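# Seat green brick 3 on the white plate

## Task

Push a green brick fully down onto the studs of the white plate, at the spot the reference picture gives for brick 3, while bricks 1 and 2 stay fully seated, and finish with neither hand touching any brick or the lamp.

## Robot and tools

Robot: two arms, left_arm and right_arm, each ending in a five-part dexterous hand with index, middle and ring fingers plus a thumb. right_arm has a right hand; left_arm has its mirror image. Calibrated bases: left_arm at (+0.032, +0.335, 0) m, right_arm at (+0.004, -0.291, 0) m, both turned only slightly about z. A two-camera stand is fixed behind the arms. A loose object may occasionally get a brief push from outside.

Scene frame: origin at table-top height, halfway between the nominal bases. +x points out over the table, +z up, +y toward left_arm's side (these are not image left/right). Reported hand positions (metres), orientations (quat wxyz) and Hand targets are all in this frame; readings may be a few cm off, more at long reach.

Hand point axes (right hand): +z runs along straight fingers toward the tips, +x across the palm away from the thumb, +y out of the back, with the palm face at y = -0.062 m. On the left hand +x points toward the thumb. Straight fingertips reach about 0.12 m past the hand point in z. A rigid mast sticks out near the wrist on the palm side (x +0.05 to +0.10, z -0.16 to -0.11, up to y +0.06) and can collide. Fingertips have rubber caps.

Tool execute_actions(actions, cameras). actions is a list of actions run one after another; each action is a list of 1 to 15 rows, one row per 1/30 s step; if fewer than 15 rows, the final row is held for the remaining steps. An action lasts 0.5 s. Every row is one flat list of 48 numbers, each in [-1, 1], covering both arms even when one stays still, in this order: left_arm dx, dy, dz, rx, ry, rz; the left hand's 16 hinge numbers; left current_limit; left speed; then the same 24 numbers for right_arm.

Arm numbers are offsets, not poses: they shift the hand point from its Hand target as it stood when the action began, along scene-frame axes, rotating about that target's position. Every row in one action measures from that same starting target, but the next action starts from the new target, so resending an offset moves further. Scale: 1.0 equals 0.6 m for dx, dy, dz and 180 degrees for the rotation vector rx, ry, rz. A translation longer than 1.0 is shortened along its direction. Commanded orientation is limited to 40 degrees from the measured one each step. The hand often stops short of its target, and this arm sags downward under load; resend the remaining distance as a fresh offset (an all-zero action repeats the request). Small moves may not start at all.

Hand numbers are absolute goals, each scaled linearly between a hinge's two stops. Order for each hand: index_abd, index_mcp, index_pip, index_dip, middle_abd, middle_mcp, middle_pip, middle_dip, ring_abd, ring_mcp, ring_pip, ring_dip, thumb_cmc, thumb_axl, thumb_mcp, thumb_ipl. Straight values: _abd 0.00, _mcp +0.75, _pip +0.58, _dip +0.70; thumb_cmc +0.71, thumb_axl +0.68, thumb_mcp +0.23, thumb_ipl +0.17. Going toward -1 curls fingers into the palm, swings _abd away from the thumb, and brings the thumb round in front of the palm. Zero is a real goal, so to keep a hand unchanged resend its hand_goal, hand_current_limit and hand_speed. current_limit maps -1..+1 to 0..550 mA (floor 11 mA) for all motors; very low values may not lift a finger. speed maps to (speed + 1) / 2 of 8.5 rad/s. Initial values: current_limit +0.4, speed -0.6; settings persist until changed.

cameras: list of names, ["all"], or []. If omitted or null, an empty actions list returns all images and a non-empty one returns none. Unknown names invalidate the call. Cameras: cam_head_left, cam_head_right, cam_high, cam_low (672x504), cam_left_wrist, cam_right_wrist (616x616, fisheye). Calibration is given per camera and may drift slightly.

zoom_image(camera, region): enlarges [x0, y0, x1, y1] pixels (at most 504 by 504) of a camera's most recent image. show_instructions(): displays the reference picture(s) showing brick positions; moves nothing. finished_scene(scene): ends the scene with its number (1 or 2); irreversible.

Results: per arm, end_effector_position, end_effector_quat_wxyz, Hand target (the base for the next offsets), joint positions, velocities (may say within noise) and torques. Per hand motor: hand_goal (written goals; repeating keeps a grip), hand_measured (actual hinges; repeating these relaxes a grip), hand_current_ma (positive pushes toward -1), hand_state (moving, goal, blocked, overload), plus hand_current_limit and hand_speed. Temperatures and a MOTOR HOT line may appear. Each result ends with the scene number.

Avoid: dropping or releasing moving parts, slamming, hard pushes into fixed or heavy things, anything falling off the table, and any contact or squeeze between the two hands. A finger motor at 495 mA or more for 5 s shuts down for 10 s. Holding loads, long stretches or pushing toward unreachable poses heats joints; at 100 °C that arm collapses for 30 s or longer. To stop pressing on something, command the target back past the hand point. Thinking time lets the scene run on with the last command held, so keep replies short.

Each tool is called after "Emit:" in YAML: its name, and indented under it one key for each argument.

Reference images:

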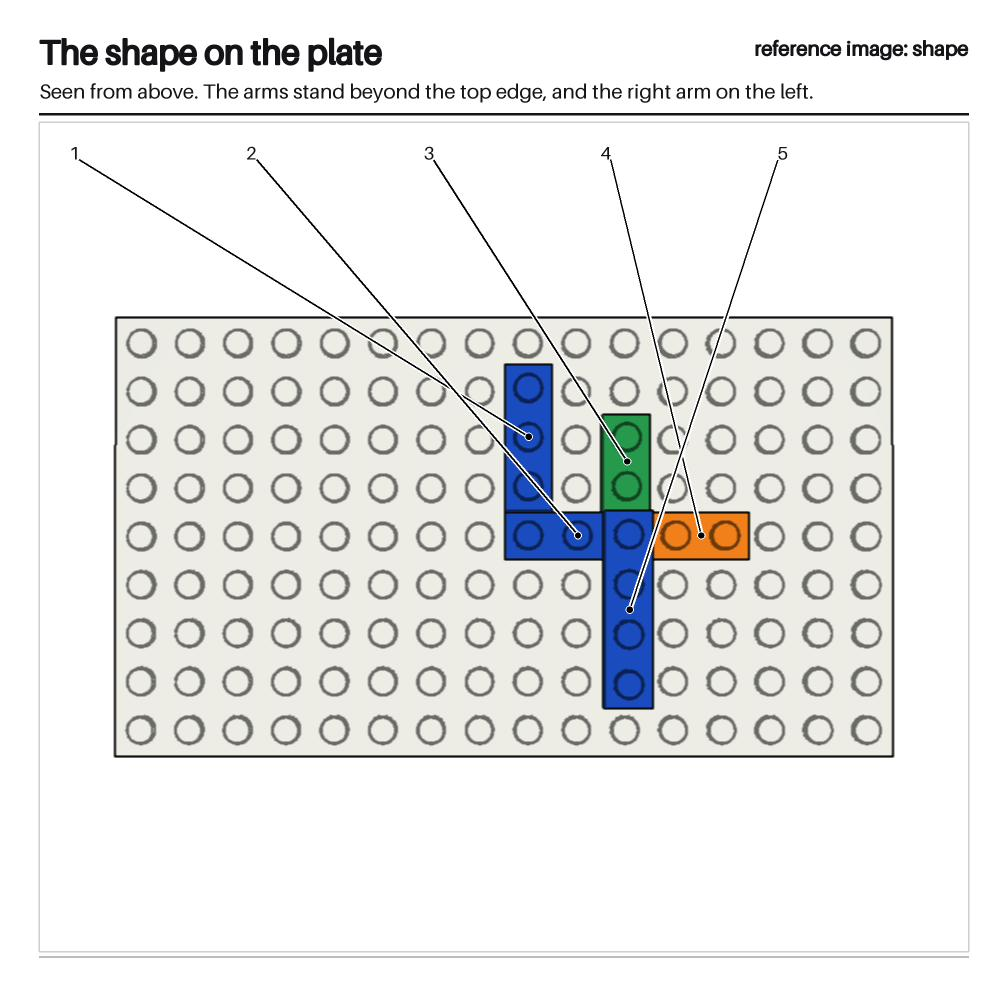

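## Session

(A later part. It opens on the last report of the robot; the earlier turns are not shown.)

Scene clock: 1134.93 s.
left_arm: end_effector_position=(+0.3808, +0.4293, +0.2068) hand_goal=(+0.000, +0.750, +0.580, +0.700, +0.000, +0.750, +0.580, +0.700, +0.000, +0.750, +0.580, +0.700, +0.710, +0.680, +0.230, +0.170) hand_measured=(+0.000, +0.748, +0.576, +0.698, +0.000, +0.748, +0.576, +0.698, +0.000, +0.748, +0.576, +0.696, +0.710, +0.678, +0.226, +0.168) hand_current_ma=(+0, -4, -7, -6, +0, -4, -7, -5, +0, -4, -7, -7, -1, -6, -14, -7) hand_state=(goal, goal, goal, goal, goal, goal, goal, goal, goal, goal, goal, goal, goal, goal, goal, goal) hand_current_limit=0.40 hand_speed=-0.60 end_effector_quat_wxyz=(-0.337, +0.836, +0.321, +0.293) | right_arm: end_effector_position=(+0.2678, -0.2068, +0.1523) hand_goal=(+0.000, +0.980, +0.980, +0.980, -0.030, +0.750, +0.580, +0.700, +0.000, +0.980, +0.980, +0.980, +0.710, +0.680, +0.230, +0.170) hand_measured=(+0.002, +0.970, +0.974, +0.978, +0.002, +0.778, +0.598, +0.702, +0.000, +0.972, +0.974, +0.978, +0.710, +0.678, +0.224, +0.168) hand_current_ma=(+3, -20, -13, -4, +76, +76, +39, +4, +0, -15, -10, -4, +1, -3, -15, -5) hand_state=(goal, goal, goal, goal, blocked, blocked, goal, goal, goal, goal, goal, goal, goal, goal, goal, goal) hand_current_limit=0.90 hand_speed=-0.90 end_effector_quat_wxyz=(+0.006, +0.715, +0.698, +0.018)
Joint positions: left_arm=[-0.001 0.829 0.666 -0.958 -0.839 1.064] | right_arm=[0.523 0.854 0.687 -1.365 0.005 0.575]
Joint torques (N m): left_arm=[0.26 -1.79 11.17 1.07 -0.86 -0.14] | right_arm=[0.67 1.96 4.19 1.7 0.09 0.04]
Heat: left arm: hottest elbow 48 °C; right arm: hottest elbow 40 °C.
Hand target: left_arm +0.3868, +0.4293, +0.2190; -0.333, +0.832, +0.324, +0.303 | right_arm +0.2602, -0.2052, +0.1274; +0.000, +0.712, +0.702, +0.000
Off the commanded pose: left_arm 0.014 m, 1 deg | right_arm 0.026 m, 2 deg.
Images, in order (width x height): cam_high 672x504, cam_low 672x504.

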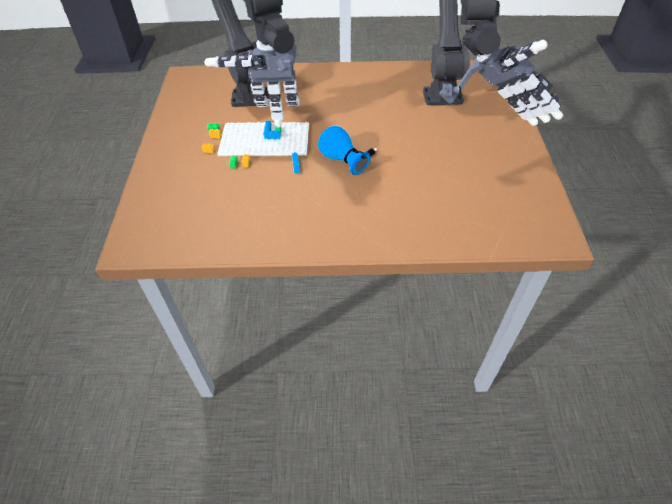

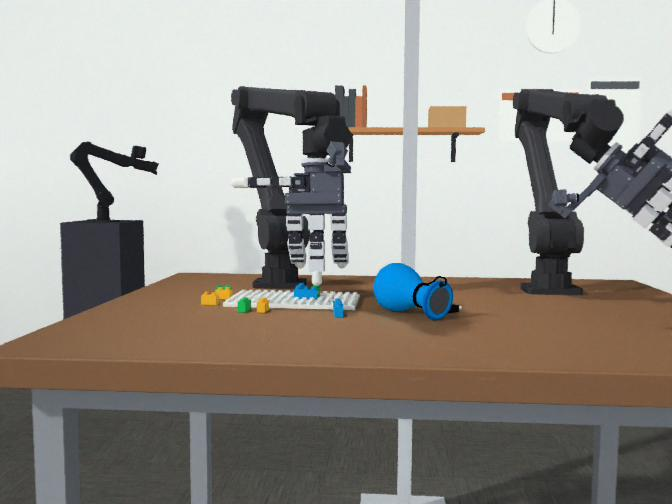

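Emit:
execute_actions:
  actions:
    - [[0,0,0,0,0,0,0,0.75,0.58,0.7,0,0.75,0.58,0.7,0,0.75,0.58,0.7,0.71,0.68,0.23,0.17,0.4,-0.6,-0.003,0,-0.012,0,0,0,0,0.98,0.98,0.98,-0.03,0.75,0.58,0.7,0,0.98,0.98,0.98,0.71,0.68,0.23,0.17,0.9,-0.9]]
    - [[0,0,0,0,0,0,0,0.75,0.58,0.7,0,0.75,0.58,0.7,0,0.75,0.58,0.7,0.71,0.68,0.23,0.17,0.4,-0.6,0,0,0.03,0,0,0,0,0.98,0.98,0.98,-0.03,0.75,0.58,0.7,0,0.98,0.98,0.98,0.71,0.68,0.23,0.17,0.9,-0.9]]
    - [[0,0,0,0,0,0,0,0.75,0.58,0.7,0,0.75,0.58,0.7,0,0.75,0.58,0.7,0.71,0.68,0.23,0.17,0.4,-0.6,0,0,0.03,0,0,0,0,0.98,0.98,0.98,-0.03,0.75,0.58,0.7,0,0.98,0.98,0.98,0.71,0.68,0.23,0.17,0.9,-0.9]]
    - [[0,0,0,0,0,0,0,0.75,0.58,0.7,0,0.75,0.58,0.7,0,0.75,0.58,0.7,0.71,0.68,0.23,0.17,0.4,-0.6,0,0,0.03,0,0,0,0,0.98,0.98,0.98,-0.03,0.75,0.58,0.7,0,0.98,0.98,0.98,0.71,0.68,0.23,0.17,0.9,-0.9]]
  cameras: ["cam_low","cam_high","cam_right_wrist"]

Emit:
zoom_image:
  camera: "cam_low"
  region: [295, 270, 325, 300]

Emit:
zoom_image:
  camera: "cam_high"
  region: [260, 115, 285, 140]

Emit:
zoom_image:
  camera: "cam_right_wrist"
  region: [260, 190, 320, 250]

Scene clock: 1154.40 s.
left_arm: end_effector_position=(+0.3808, +0.4293, +0.2068) hand_goal=(+0.000, +0.750, +0.580, +0.700, +0.000, +0.750, +0.580, +0.700, +0.000, +0.750, +0.580, +0.700, +0.710, +0.680, +0.230, +0.170) hand_measured=(+0.000, +0.748, +0.576, +0.698, +0.000, +0.748, +0.576, +0.698, +0.000, +0.748, +0.576, +0.696, +0.710, +0.678, +0.226, +0.168) hand_current_ma=(+0, -4, -7, -6, +0, -4, -7, -5, +0, -4, -7, -7, -1, -6, -14, -7) hand_state=(goal, goal, goal, goal, goal, goal, goal, goal, goal, goal, goal, goal, goal, goal, goal, goal) hand_current_limit=0.40 hand_speed=-0.60 end_effector_quat_wxyz=(-0.337, +0.836, +0.321, +0.293) | right_arm: end_effector_position=(+0.2478, -0.2170, +0.1520) hand_goal=(+0.000, +0.980, +0.980, +0.980, -0.030, +0.750, +0.580, +0.700, +0.000, +0.980, +0.980, +0.980, +0.710, +0.680, +0.230, +0.170) hand_measured=(+0.002, +0.972, +0.974, +0.978, -0.032, +0.744, +0.576, +0.698, +0.000, +0.972, +0.974, +0.978, +0.710, +0.678, +0.224, +0.168) hand_current_ma=(+3, -19, -12, -4, -3, -9, -6, -4, +0, -14, -10, -4, +1, -3, -15, -5) hand_state=(goal, goal, goal, goal, goal, goal, goal, goal, goal, goal, goal, goal, goal, goal, goal, goal) hand_current_limit=0.90 hand_speed=-0.90 end_effector_quat_wxyz=(-0.003, +0.714, +0.699, -0.021)
Joint positions: left_arm=[-0.001 0.829 0.666 -0.958 -0.839 1.064] | right_arm=[0.53 0.842 0.693 -1.463 0.004 0.58]
Joint torques (N m): left_arm=[0.26 -1.79 11.15 1.07 -0.86 -0.13] | right_arm=[0.67 0.5 12.57 0.21 0.07 0.03]
Heat: left arm: hottest elbow 48 °C; right arm: hottest elbow 39 °C.
Hand target: left_arm +0.3868, +0.4293, +0.2190; -0.333, +0.832, +0.324, +0.303 | right_arm +0.2584, -0.2052, +0.1741; +0.000, +0.712, +0.702, -0.001
Off the commanded pose: left_arm 0.014 m, 1 deg | right_arm 0.027 m, 2 deg.
camera_calibration:
cam_right_wrist: T_world_to_cam=[[0.587341, -0.809334, -0.00296834, -0.283523], [-0.548772, -0.400939, 0.733551, -0.104505], [-0.594878, -0.429215, -0.679628, 0.279014], [0, 0, 0, 1]] pos_world=[0.275154, -0.151608, 0.265444]
Images, in order (width x height): cam_high 672x504, cam_low 672x504, cam_right_wrist 616x616.

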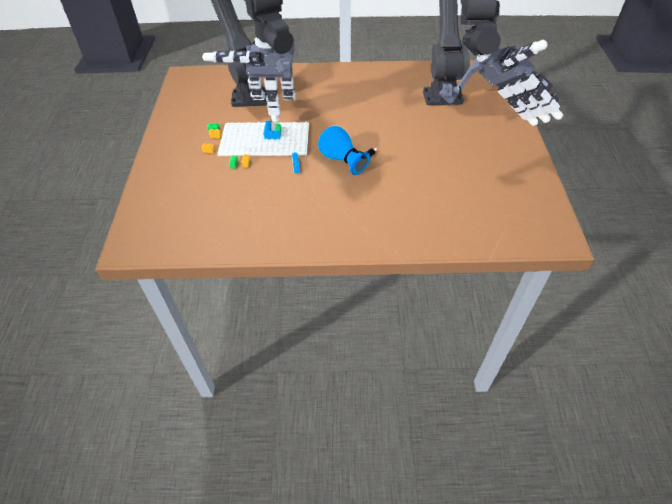

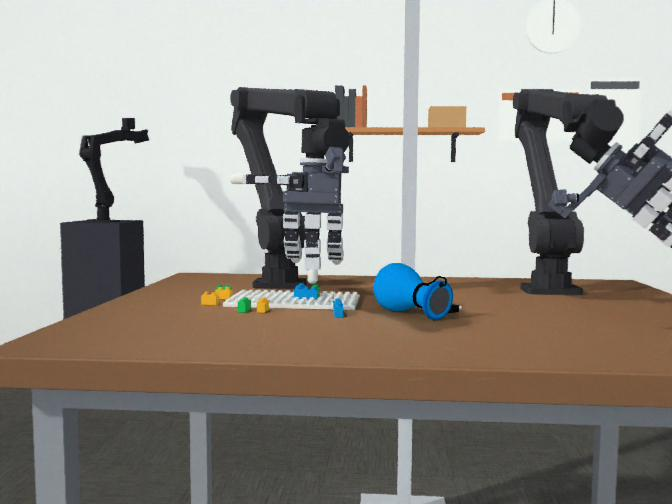

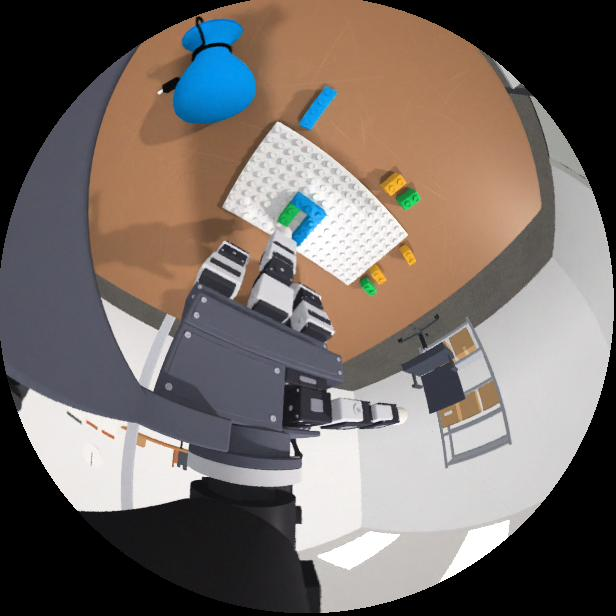

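Scaled by 16.800 from the camera's 672x504 image, which has a finer 960x720 frame.

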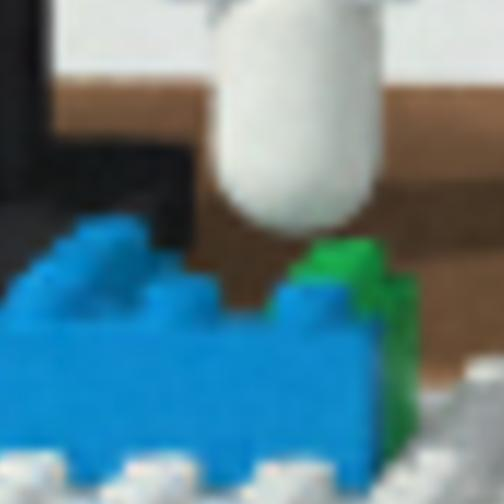

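Scaled by 20.160 from the camera's 672x504 image, which has a finer 960x720 frame.

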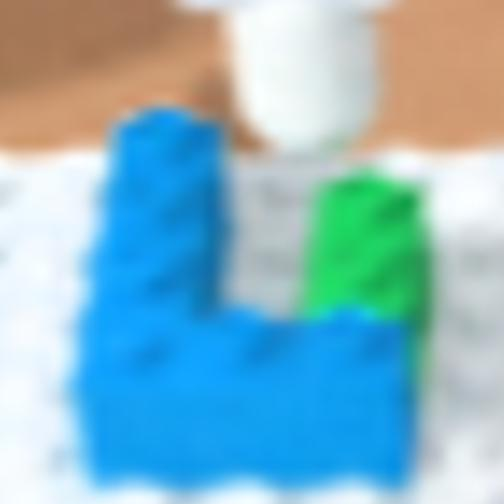

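Scaled by 8.400 from the camera's 616x616 image, which has a finer 880x880 frame.

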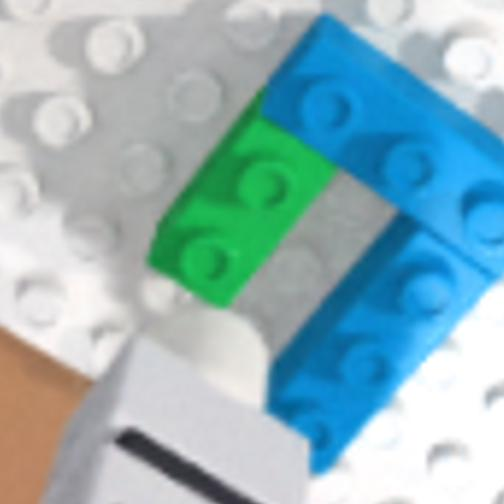

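Emit:
zoom_image:
  camera: "cam_low"
  region: [295, 278, 323, 298]

Emit:
zoom_image:
  camera: "cam_right_wrist"
  region: [275, 190, 305, 220]

Scaled by 18.000 from the camera's 672x504 image, which has a finer 960x720 frame.

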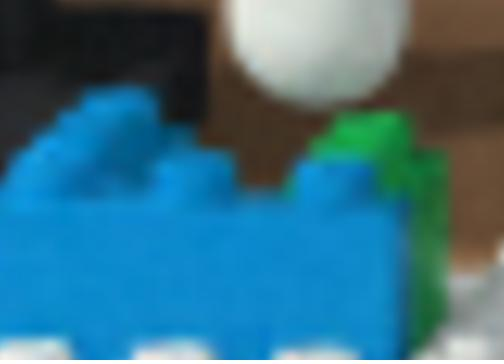

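Scaled by 16.800 from the camera's 616x616 image, which has a finer 880x880 frame.

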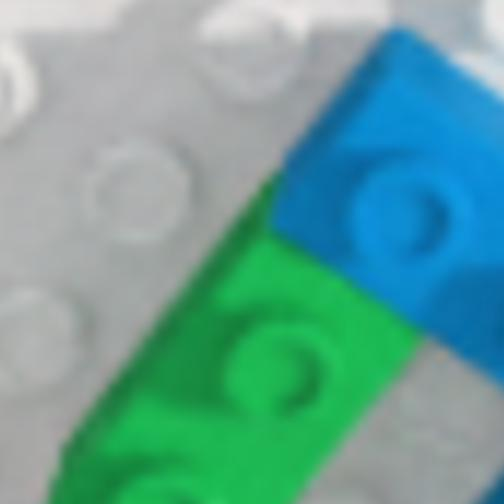

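Emit:
execute_actions:
  actions:
    - [[0,0,0,0,0,0,0,0.75,0.58,0.7,0,0.75,0.58,0.7,0,0.75,0.58,0.7,0.71,0.68,0.23,0.17,0.4,-0.6,-0.002,-0.002,0.035,0,0,0,0,0.98,0.98,0.98,-0.02,0.75,0.58,0.7,0,0.98,0.98,0.98,0.71,0.68,0.23,0.17,0.9,-0.9]]
    - [[0,0,0,0,0,0,0,0.75,0.58,0.7,0,0.75,0.58,0.7,0,0.75,0.58,0.7,0.71,0.68,0.23,0.17,0.4,-0.6,0,0,-0.03,0,0,0,0,0.98,0.98,0.98,-0.02,0.75,0.58,0.7,0,0.98,0.98,0.98,0.71,0.68,0.23,0.17,0.9,-0.9]]
    - [[0,0,0,0,0,0,0,0.75,0.58,0.7,0,0.75,0.58,0.7,0,0.75,0.58,0.7,0.71,0.68,0.23,0.17,0.4,-0.6,0,0,-0.03,0,0,0,0,0.98,0.98,0.98,-0.02,0.75,0.58,0.7,0,0.98,0.98,0.98,0.71,0.68,0.23,0.17,0.9,-0.9]]
  cameras: ["cam_low","cam_high","cam_right_wrist"]

Emit:
zoom_image:
  camera: "cam_low"
  region: [285, 250, 335, 300]

Emit:
zoom_image:
  camera: "cam_high"
  region: [255, 105, 295, 145]

Emit:
zoom_image:
  camera: "cam_right_wrist"
  region: [260, 190, 320, 250]

Scene clock: 1174.53 s.
left_arm: end_effector_position=(+0.3808, +0.4293, +0.2068) hand_goal=(+0.000, +0.750, +0.580, +0.700, +0.000, +0.750, +0.580, +0.700, +0.000, +0.750, +0.580, +0.700, +0.710, +0.680, +0.230, +0.170) hand_measured=(+0.000, +0.748, +0.576, +0.698, +0.000, +0.748, +0.576, +0.698, +0.000, +0.748, +0.576, +0.696, +0.710, +0.678, +0.226, +0.168) hand_current_ma=(+0, -4, -7, -6, +0, -4, -7, -5, +0, -4, -7, -7, -1, -6, -14, -7) hand_state=(goal, goal, goal, goal, goal, goal, goal, goal, goal, goal, goal, goal, goal, goal, goal, goal) hand_current_limit=0.40 hand_speed=-0.60 end_effector_quat_wxyz=(-0.337, +0.836, +0.321, +0.293) | right_arm: end_effector_position=(+0.2566, -0.2114, +0.1610) hand_goal=(+0.000, +0.980, +0.980, +0.980, -0.020, +0.750, +0.580, +0.700, +0.000, +0.980, +0.980, +0.980, +0.710, +0.680, +0.230, +0.170) hand_measured=(+0.002, +0.972, +0.974, +0.978, -0.022, +0.746, +0.576, +0.698, +0.000, +0.972, +0.974, +0.978, +0.710, +0.678, +0.224, +0.168) hand_current_ma=(+3, -19, -12, -4, -3, -7, -5, -4, +0, -14, -10, -4, +1, -3, -15, -5) hand_state=(goal, goal, goal, goal, goal, goal, goal, goal, goal, goal, goal, goal, goal, goal, goal, goal) hand_current_limit=0.90 hand_speed=-0.90 end_effector_quat_wxyz=(+0.001, +0.715, +0.700, -0.002)
Joint positions: left_arm=[-0.001 0.829 0.666 -0.958 -0.839 1.064] | right_arm=[0.53 0.842 0.711 -1.444 0.003 0.58]
Joint torques (N m): left_arm=[0.26 -1.85 11.15 1.07 -0.86 -0.14] | right_arm=[0.32 0.79 7.86 1.05 0.09 0.04]
Heat: left arm: hottest elbow 48 °C; right arm: hottest elbow 42 °C.
Hand target: left_arm +0.3868, +0.4293, +0.2190; -0.333, +0.832, +0.324, +0.303 | right_arm +0.2572, -0.2064, +0.1592; +0.000, +0.712, +0.702, +0.000
Off the commanded pose: left_arm 0.014 m, 1 deg | right_arm 0.005 m, 0 deg.
camera_calibration:
cam_right_wrist: T_world_to_cam=[[0.587398, -0.809298, -0.000700832, -0.284565], [-0.571691, -0.415553, 0.707449, -0.097129], [-0.572828, -0.415154, -0.706764, 0.294429], [0, 0, 0, 1]] pos_world=[0.280282, -0.148427, 0.276606]
Images, in order (width x height): cam_high 672x504, cam_low 672x504, cam_right_wrist 616x616.

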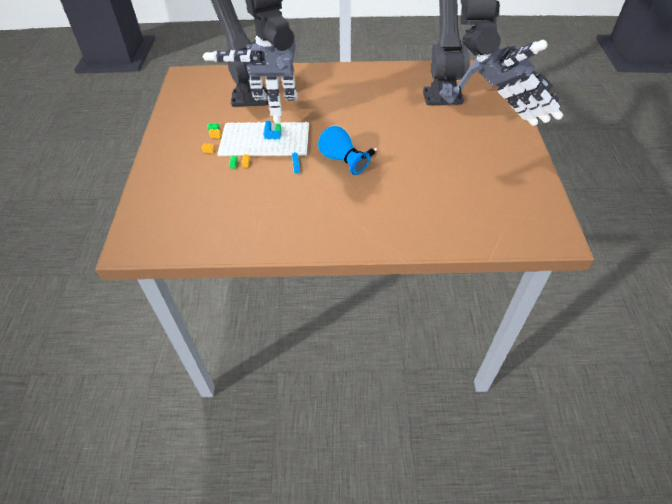

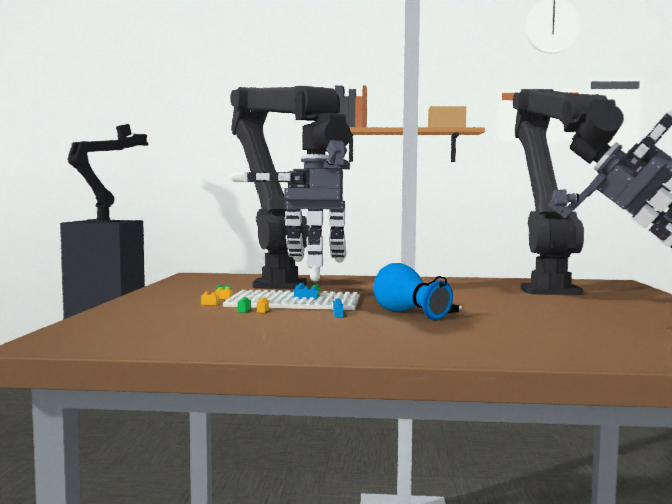

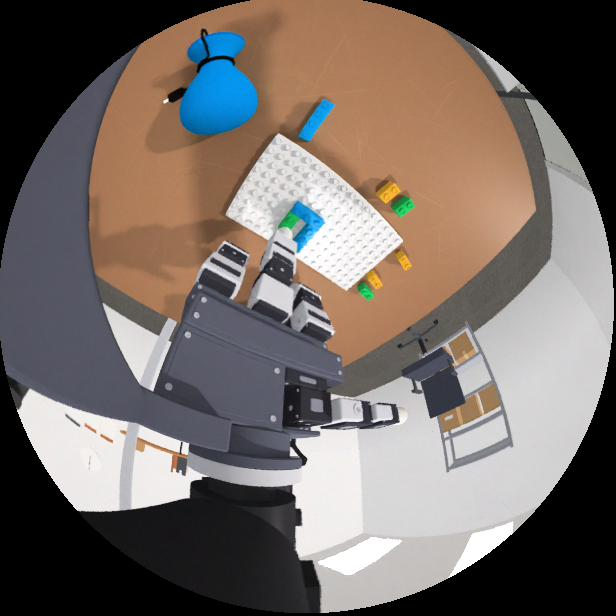

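Scaled by 10.080 from the camera's 672x504 image, which has a finer 960x720 frame.

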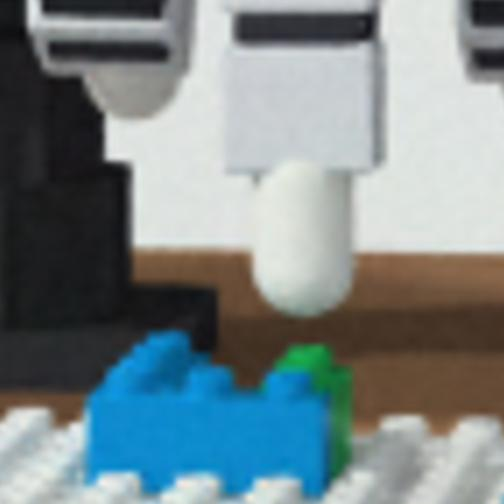

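Scaled by 12.600 from the camera's 672x504 image, which has a finer 960x720 frame.

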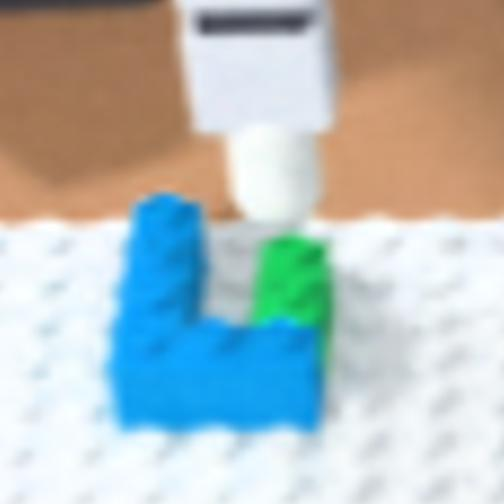

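Scaled by 8.400 from the camera's 616x616 image, which has a finer 880x880 frame.

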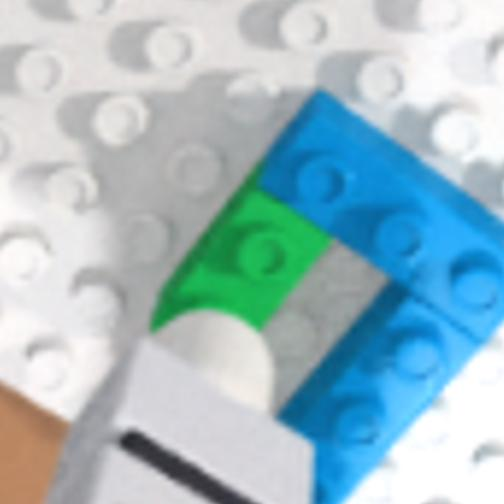

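Emit:
execute_actions:
  actions:
    - [[0,0,0,0,0,0,0,0.75,0.58,0.7,0,0.75,0.58,0.7,0,0.75,0.58,0.7,0.71,0.68,0.23,0.17,0.4,-0.6,0.001,0,-0.01,0,0,0,0,0.98,0.98,0.98,-0.025,0.75,0.58,0.7,0,0.98,0.98,0.98,0.71,0.68,0.23,0.17,0.9,-0.9],[0,0,0,0,0,0,0,0.75,0.58,0.7,0,0.75,0.58,0.7,0,0.75,0.58,0.7,0.71,0.68,0.23,0.17,0.4,-0.6,0.001,0,-0.018,0,0,0,0,0.98,0.98,0.98,-0.025,0.75,0.58,0.7,0,0.98,0.98,0.98,0.71,0.68,0.23,0.17,0.9,-0.9]]
    - [[0,0,0,0,0,0,0,0.75,0.58,0.7,0,0.75,0.58,0.7,0,0.75,0.58,0.7,0.71,0.68,0.23,0.17,0.4,-0.6,-0.003,0,-0.02,0,0,0,0,0.98,0.98,0.98,-0.025,0.75,0.58,0.7,0,0.98,0.98,0.98,0.71,0.68,0.23,0.17,0.9,-0.9]]
    - [[0,0,0,0,0,0,0,0.75,0.58,0.7,0,0.75,0.58,0.7,0,0.75,0.58,0.7,0.71,0.68,0.23,0.17,0.4,-0.6,-0.003,0,-0.015,0,0,0,0,0.98,0.98,0.98,-0.025,0.75,0.58,0.7,0,0.98,0.98,0.98,0.71,0.68,0.23,0.17,0.9,-0.9]]
  cameras: ["cam_low","cam_high"]

Emit:
zoom_image:
  camera: "cam_low"
  region: [285, 250, 335, 300]

Emit:
zoom_image:
  camera: "cam_high"
  region: [255, 105, 295, 145]

Scene clock: 1184.87 s.
left_arm: end_effector_position=(+0.3808, +0.4293, +0.2068) hand_goal=(+0.000, +0.750, +0.580, +0.700, +0.000, +0.750, +0.580, +0.700, +0.000, +0.750, +0.580, +0.700, +0.710, +0.680, +0.230, +0.170) hand_measured=(+0.000, +0.748, +0.576, +0.698, +0.000, +0.748, +0.576, +0.698, +0.000, +0.748, +0.576, +0.696, +0.710, +0.678, +0.226, +0.168) hand_current_ma=(+0, -4, -7, -6, +0, -4, -7, -5, +0, -4, -7, -7, -1, -6, -14, -7) hand_state=(goal, goal, goal, goal, goal, goal, goal, goal, goal, goal, goal, goal, goal, goal, goal, goal) hand_current_limit=0.40 hand_speed=-0.60 end_effector_quat_wxyz=(-0.337, +0.836, +0.321, +0.293) | right_arm: end_effector_position=(+0.2622, -0.2088, +0.1533) hand_goal=(+0.000, +0.980, +0.980, +0.980, -0.024, +0.750, +0.580, +0.700, +0.000, +0.980, +0.980, +0.980, +0.710, +0.680, +0.230, +0.170) hand_measured=(+0.002, +0.972, +0.974, +0.978, +0.018, +0.786, +0.608, +0.712, +0.000, +0.972, +0.974, +0.978, +0.710, +0.678, +0.224, +0.168) hand_current_ma=(+3, -19, -12, -4, +106, +105, +75, +27, +0, -14, -10, -4, +1, -3, -15, -5) hand_state=(goal, goal, goal, goal, blocked, blocked, blocked, goal, goal, goal, goal, goal, goal, goal, goal, goal) hand_current_limit=0.90 hand_speed=-0.90 end_effector_quat_wxyz=(+0.008, +0.716, +0.698, +0.018)
Joint positions: left_arm=[-0.001 0.829 0.666 -0.958 -0.839 1.064] | right_arm=[0.532 0.833 0.679 -1.378 0.008 0.585]
Joint torques (N m): left_arm=[0.26 -1.79 11.15 1.09 -0.85 -0.13] | right_arm=[0.67 1.73 3.97 1.68 -0.04 0.07]
Heat: left arm: hottest elbow 48 °C; right arm: hottest elbow 41 °C.
Hand target: left_arm +0.3868, +0.4293, +0.2190; -0.333, +0.832, +0.324, +0.303 | right_arm +0.2541, -0.2065, +0.1273; +0.000, +0.712, +0.702, -0.001
Off the commanded pose: left_arm 0.014 m, 1 deg | right_arm 0.027 m, 2 deg.
Images, in order (width x height): cam_high 672x504, cam_low 672x504.

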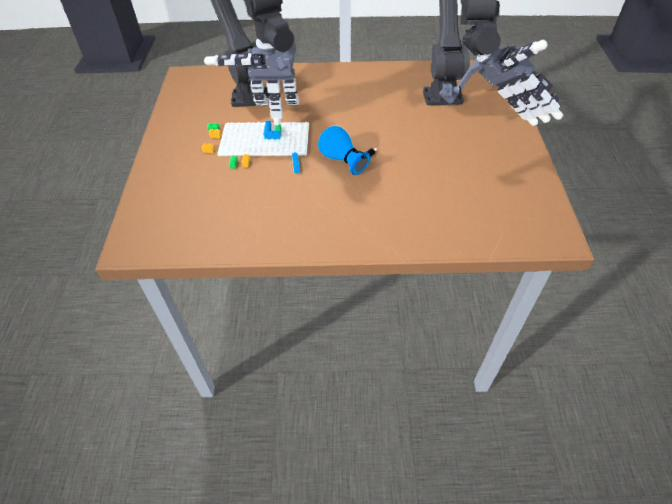

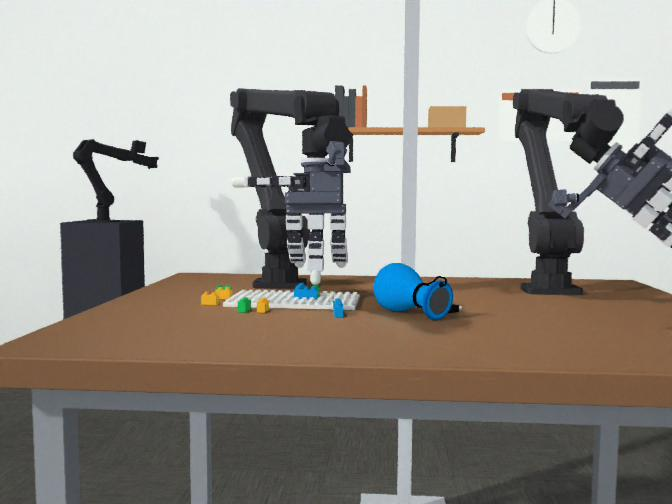

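Scaled by 10.080 from the camera's 672x504 image, which has a finer 960x720 frame.

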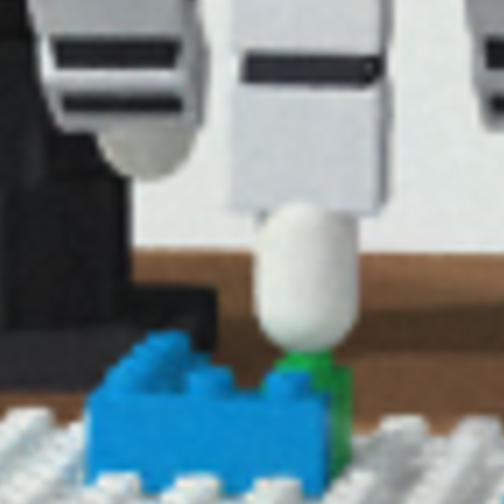

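Scaled by 12.600 from the camera's 672x504 image, which has a finer 960x720 frame.

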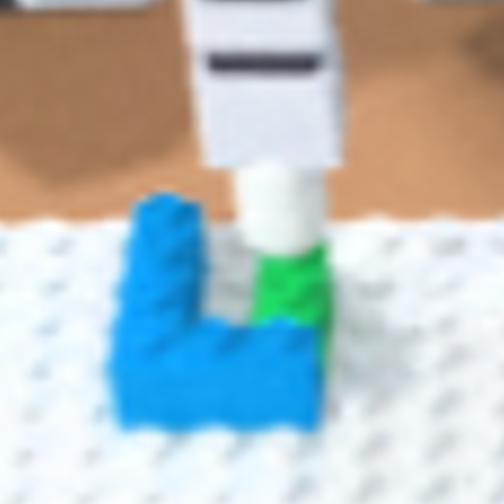

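Emit:
execute_actions:
  actions:
    - [[0,0,0,0,0,0,0,0.75,0.58,0.7,0,0.75,0.58,0.7,0,0.75,0.58,0.7,0.71,0.68,0.23,0.17,0.4,-0.6,0.03,0,0.05,0,0,0,0,0.98,0.98,0.98,-0.025,0.75,0.58,0.7,0,0.98,0.98,0.98,0.71,0.68,0.23,0.17,0.4,-0.9],[0,0,0,0,0,0,0,0.75,0.58,0.7,0,0.75,0.58,0.7,0,0.75,0.58,0.7,0.71,0.68,0.23,0.17,0.4,-0.6,0.03,0,0.1,0,0,0,0,0.98,0.98,0.98,-0.025,0.75,0.58,0.7,0,0.98,0.98,0.98,0.71,0.68,0.23,0.17,0.4,-0.9]]
    - [[0,0,0,0,0,0,0,0.75,0.58,0.7,0,0.75,0.58,0.7,0,0.75,0.58,0.7,0.71,0.68,0.23,0.17,0.4,-0.6,0,0,0.06,0,0,0,0,0.98,0.98,0.98,-0.025,0.75,0.58,0.7,0,0.98,0.98,0.98,0.71,0.68,0.23,0.17,0.4,-0.9]]
    - [[0,0,0,0,0,0,0,0.75,0.58,0.7,0,0.75,0.58,0.7,0,0.75,0.58,0.7,0.71,0.68,0.23,0.17,0.4,-0.6,-0.05,-0.1,0.05,0,0,0,0,0.98,0.98,0.98,0,0.75,0.58,0.7,0,0.98,0.98,0.98,0.71,0.68,0.23,0.17,0.4,-0.9]]
  cameras: ["all"]

Emit:
zoom_image:
  camera: "cam_low"
  region: [295, 278, 323, 298]

Emit:
zoom_image:
  camera: "cam_high"
  region: [255, 115, 290, 145]

Emit:
zoom_image:
  camera: "cam_head_left"
  region: [400, 310, 460, 370]

Emit:
zoom_image:
  camera: "cam_head_right"
  region: [410, 320, 470, 380]

Scene clock: 1200.73 s.
left_arm: end_effector_position=(+0.3808, +0.4293, +0.2068) hand_goal=(+0.000, +0.750, +0.580, +0.700, +0.000, +0.750, +0.580, +0.700, +0.000, +0.750, +0.580, +0.700, +0.710, +0.680, +0.230, +0.170) hand_measured=(+0.000, +0.748, +0.576, +0.698, +0.000, +0.748, +0.576, +0.698, +0.000, +0.748, +0.576, +0.696, +0.710, +0.678, +0.226, +0.168) hand_current_ma=(+0, -4, -7, -6, +0, -4, -7, -5, +0, -4, -7, -7, -1, -6, -14, -7) hand_state=(goal, goal, goal, goal, goal, goal, goal, goal, goal, goal, goal, goal, goal, goal, goal, goal) hand_current_limit=0.40 hand_speed=-0.60 end_effector_quat_wxyz=(-0.337, +0.836, +0.321, +0.293) | right_arm: end_effector_position=(+0.2363, -0.2660, +0.2358) hand_goal=(+0.000, +0.980, +0.980, +0.980, +0.000, +0.750, +0.580, +0.700, +0.000, +0.980, +0.980, +0.980, +0.710, +0.680, +0.230, +0.170) hand_measured=(+0.002, +0.972, +0.974, +0.978, -0.002, +0.750, +0.582, +0.702, +0.000, +0.972, +0.974, +0.978, +0.710, +0.678, +0.224, +0.168) hand_current_ma=(+2, -18, -12, -4, -3, +0, +3, +3, +0, -15, -10, -4, +1, -3, -15, -5) hand_state=(goal, goal, goal, goal, goal, goal, goal, goal, goal, goal, goal, goal, goal, goal, goal, goal) hand_current_limit=0.40 hand_speed=-0.90 end_effector_quat_wxyz=(+0.013, +0.713, +0.701, +0.009)
Joint positions: left_arm=[-0.001 0.829 0.666 -0.958 -0.839 1.064] | right_arm=[0.314 0.686 0.837 -1.694 0.016 0.36]
Joint torques (N m): left_arm=[0.26 -1.79 11.15 1.07 -0.86 -0.14] | right_arm=[-1.79 2.14 11.48 0.42 0.08 -0.12]
Heat: left arm: hottest elbow 48 °C; right arm: hottest elbow 39 °C.
Hand target: left_arm +0.3868, +0.4293, +0.2190; -0.333, +0.832, +0.324, +0.303 | right_arm +0.2421, -0.2665, +0.2535; +0.000, +0.712, +0.702, +0.000
Off the commanded pose: left_arm 0.014 m, 1 deg | right_arm 0.019 m, 2 deg.
joint sent to its limit (right arm) — joint 4 (wrist pitch), lower limit. The joint targets are off in orientation, not in position.
camera_calibration:
cam_right_wrist: T_world_to_cam=[[0.59006, -0.807121, 0.0196206, -0.321534], [-0.592813, -0.416633, 0.689195, -0.175264], [-0.548089, -0.418298, -0.72431, 0.310531], [0, 0, 0, 1]] pos_world=[0.256025, -0.202643, 0.35202]

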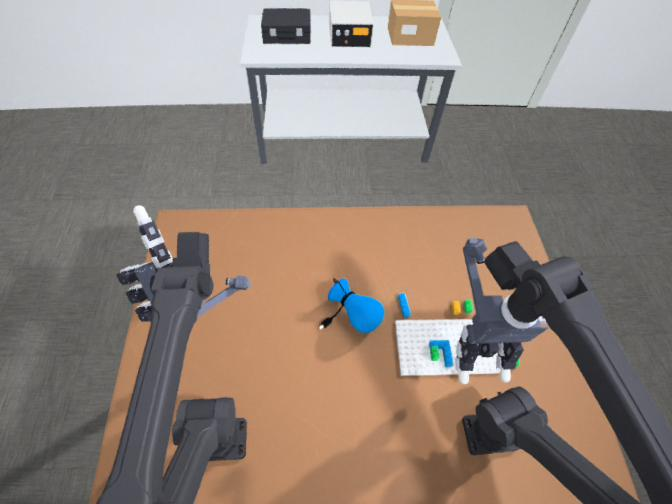

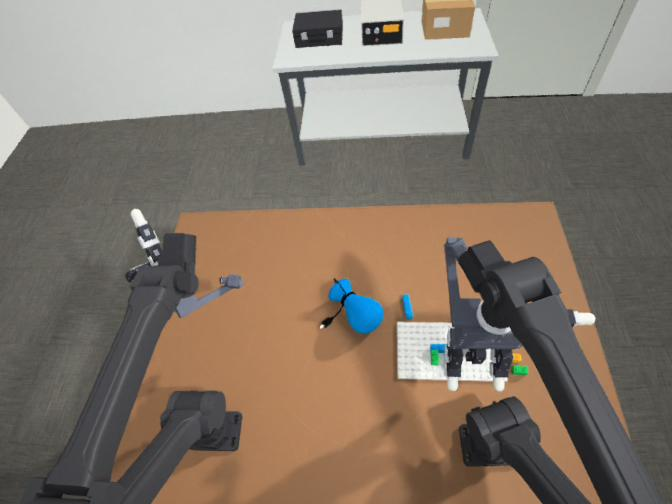

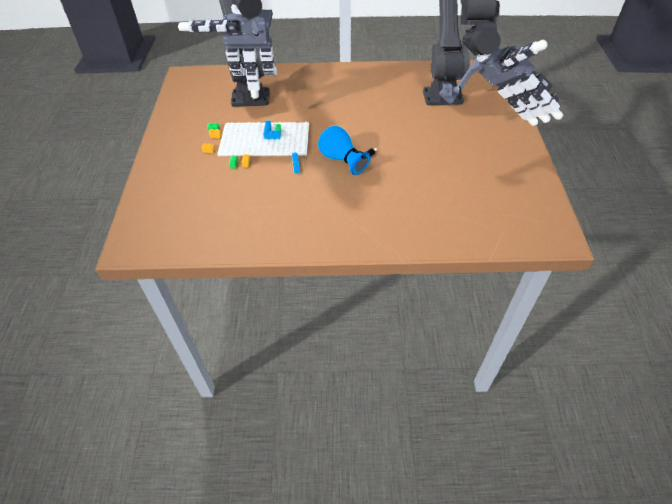

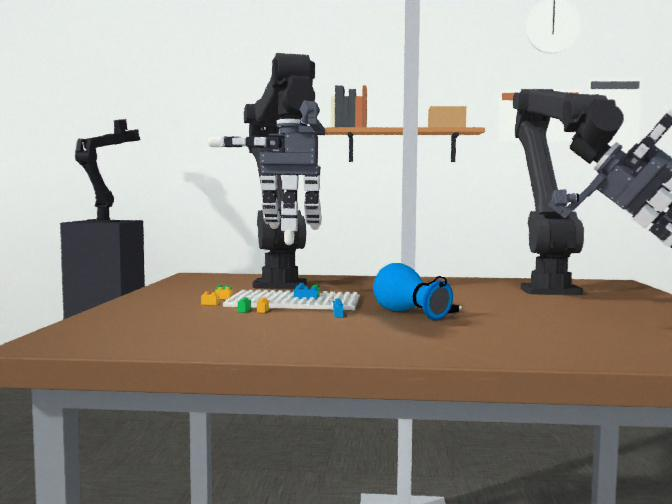

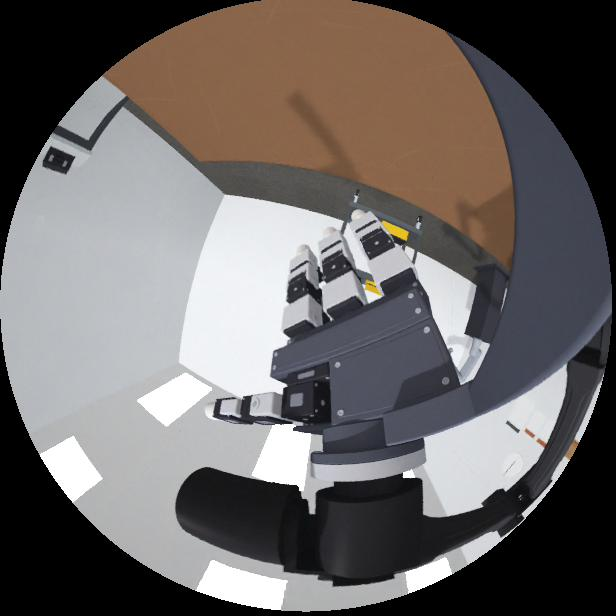

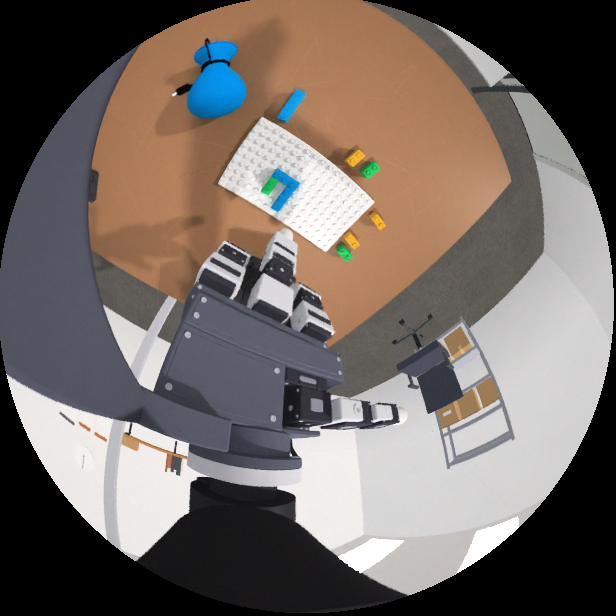

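Scaled by 18.000 from the camera's 672x504 image, which has a finer 960x720 frame.

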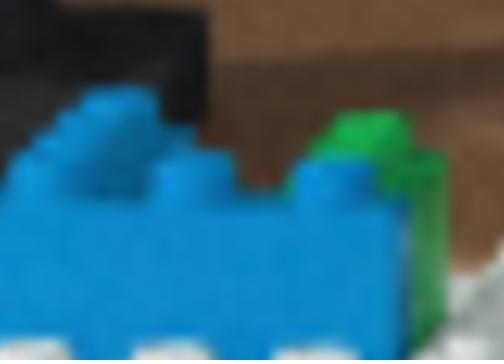

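Scaled by 14.400 from the camera's 672x504 image, which has a finer 960x720 frame.

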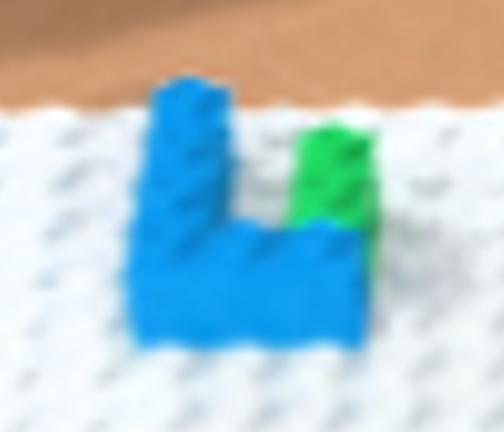

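Scaled by 8.400 from the camera's 672x504 image, which has a finer 960x720 frame.

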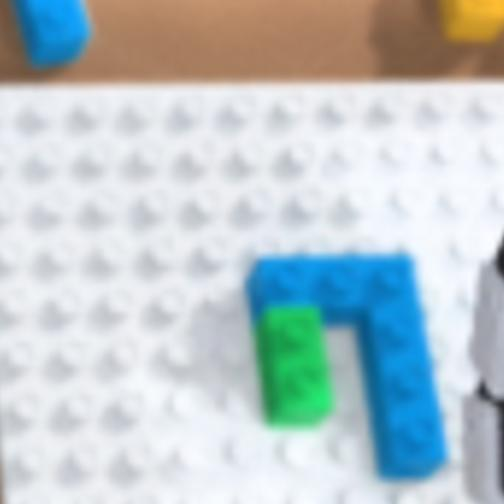

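Scaled by 8.400 from the camera's 672x504 image, which has a finer 960x720 frame.

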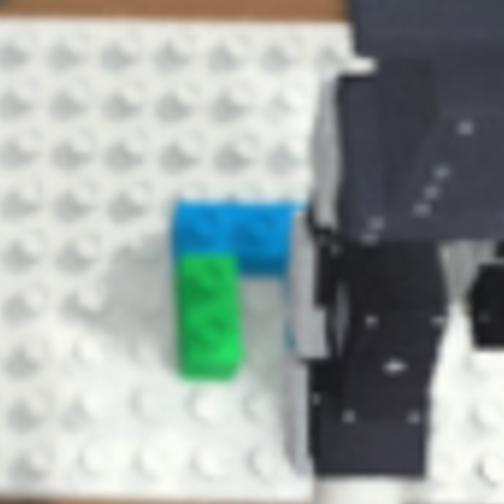

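Emit:
finished_scene:
  scene: 1

The scene is finished: the task was done.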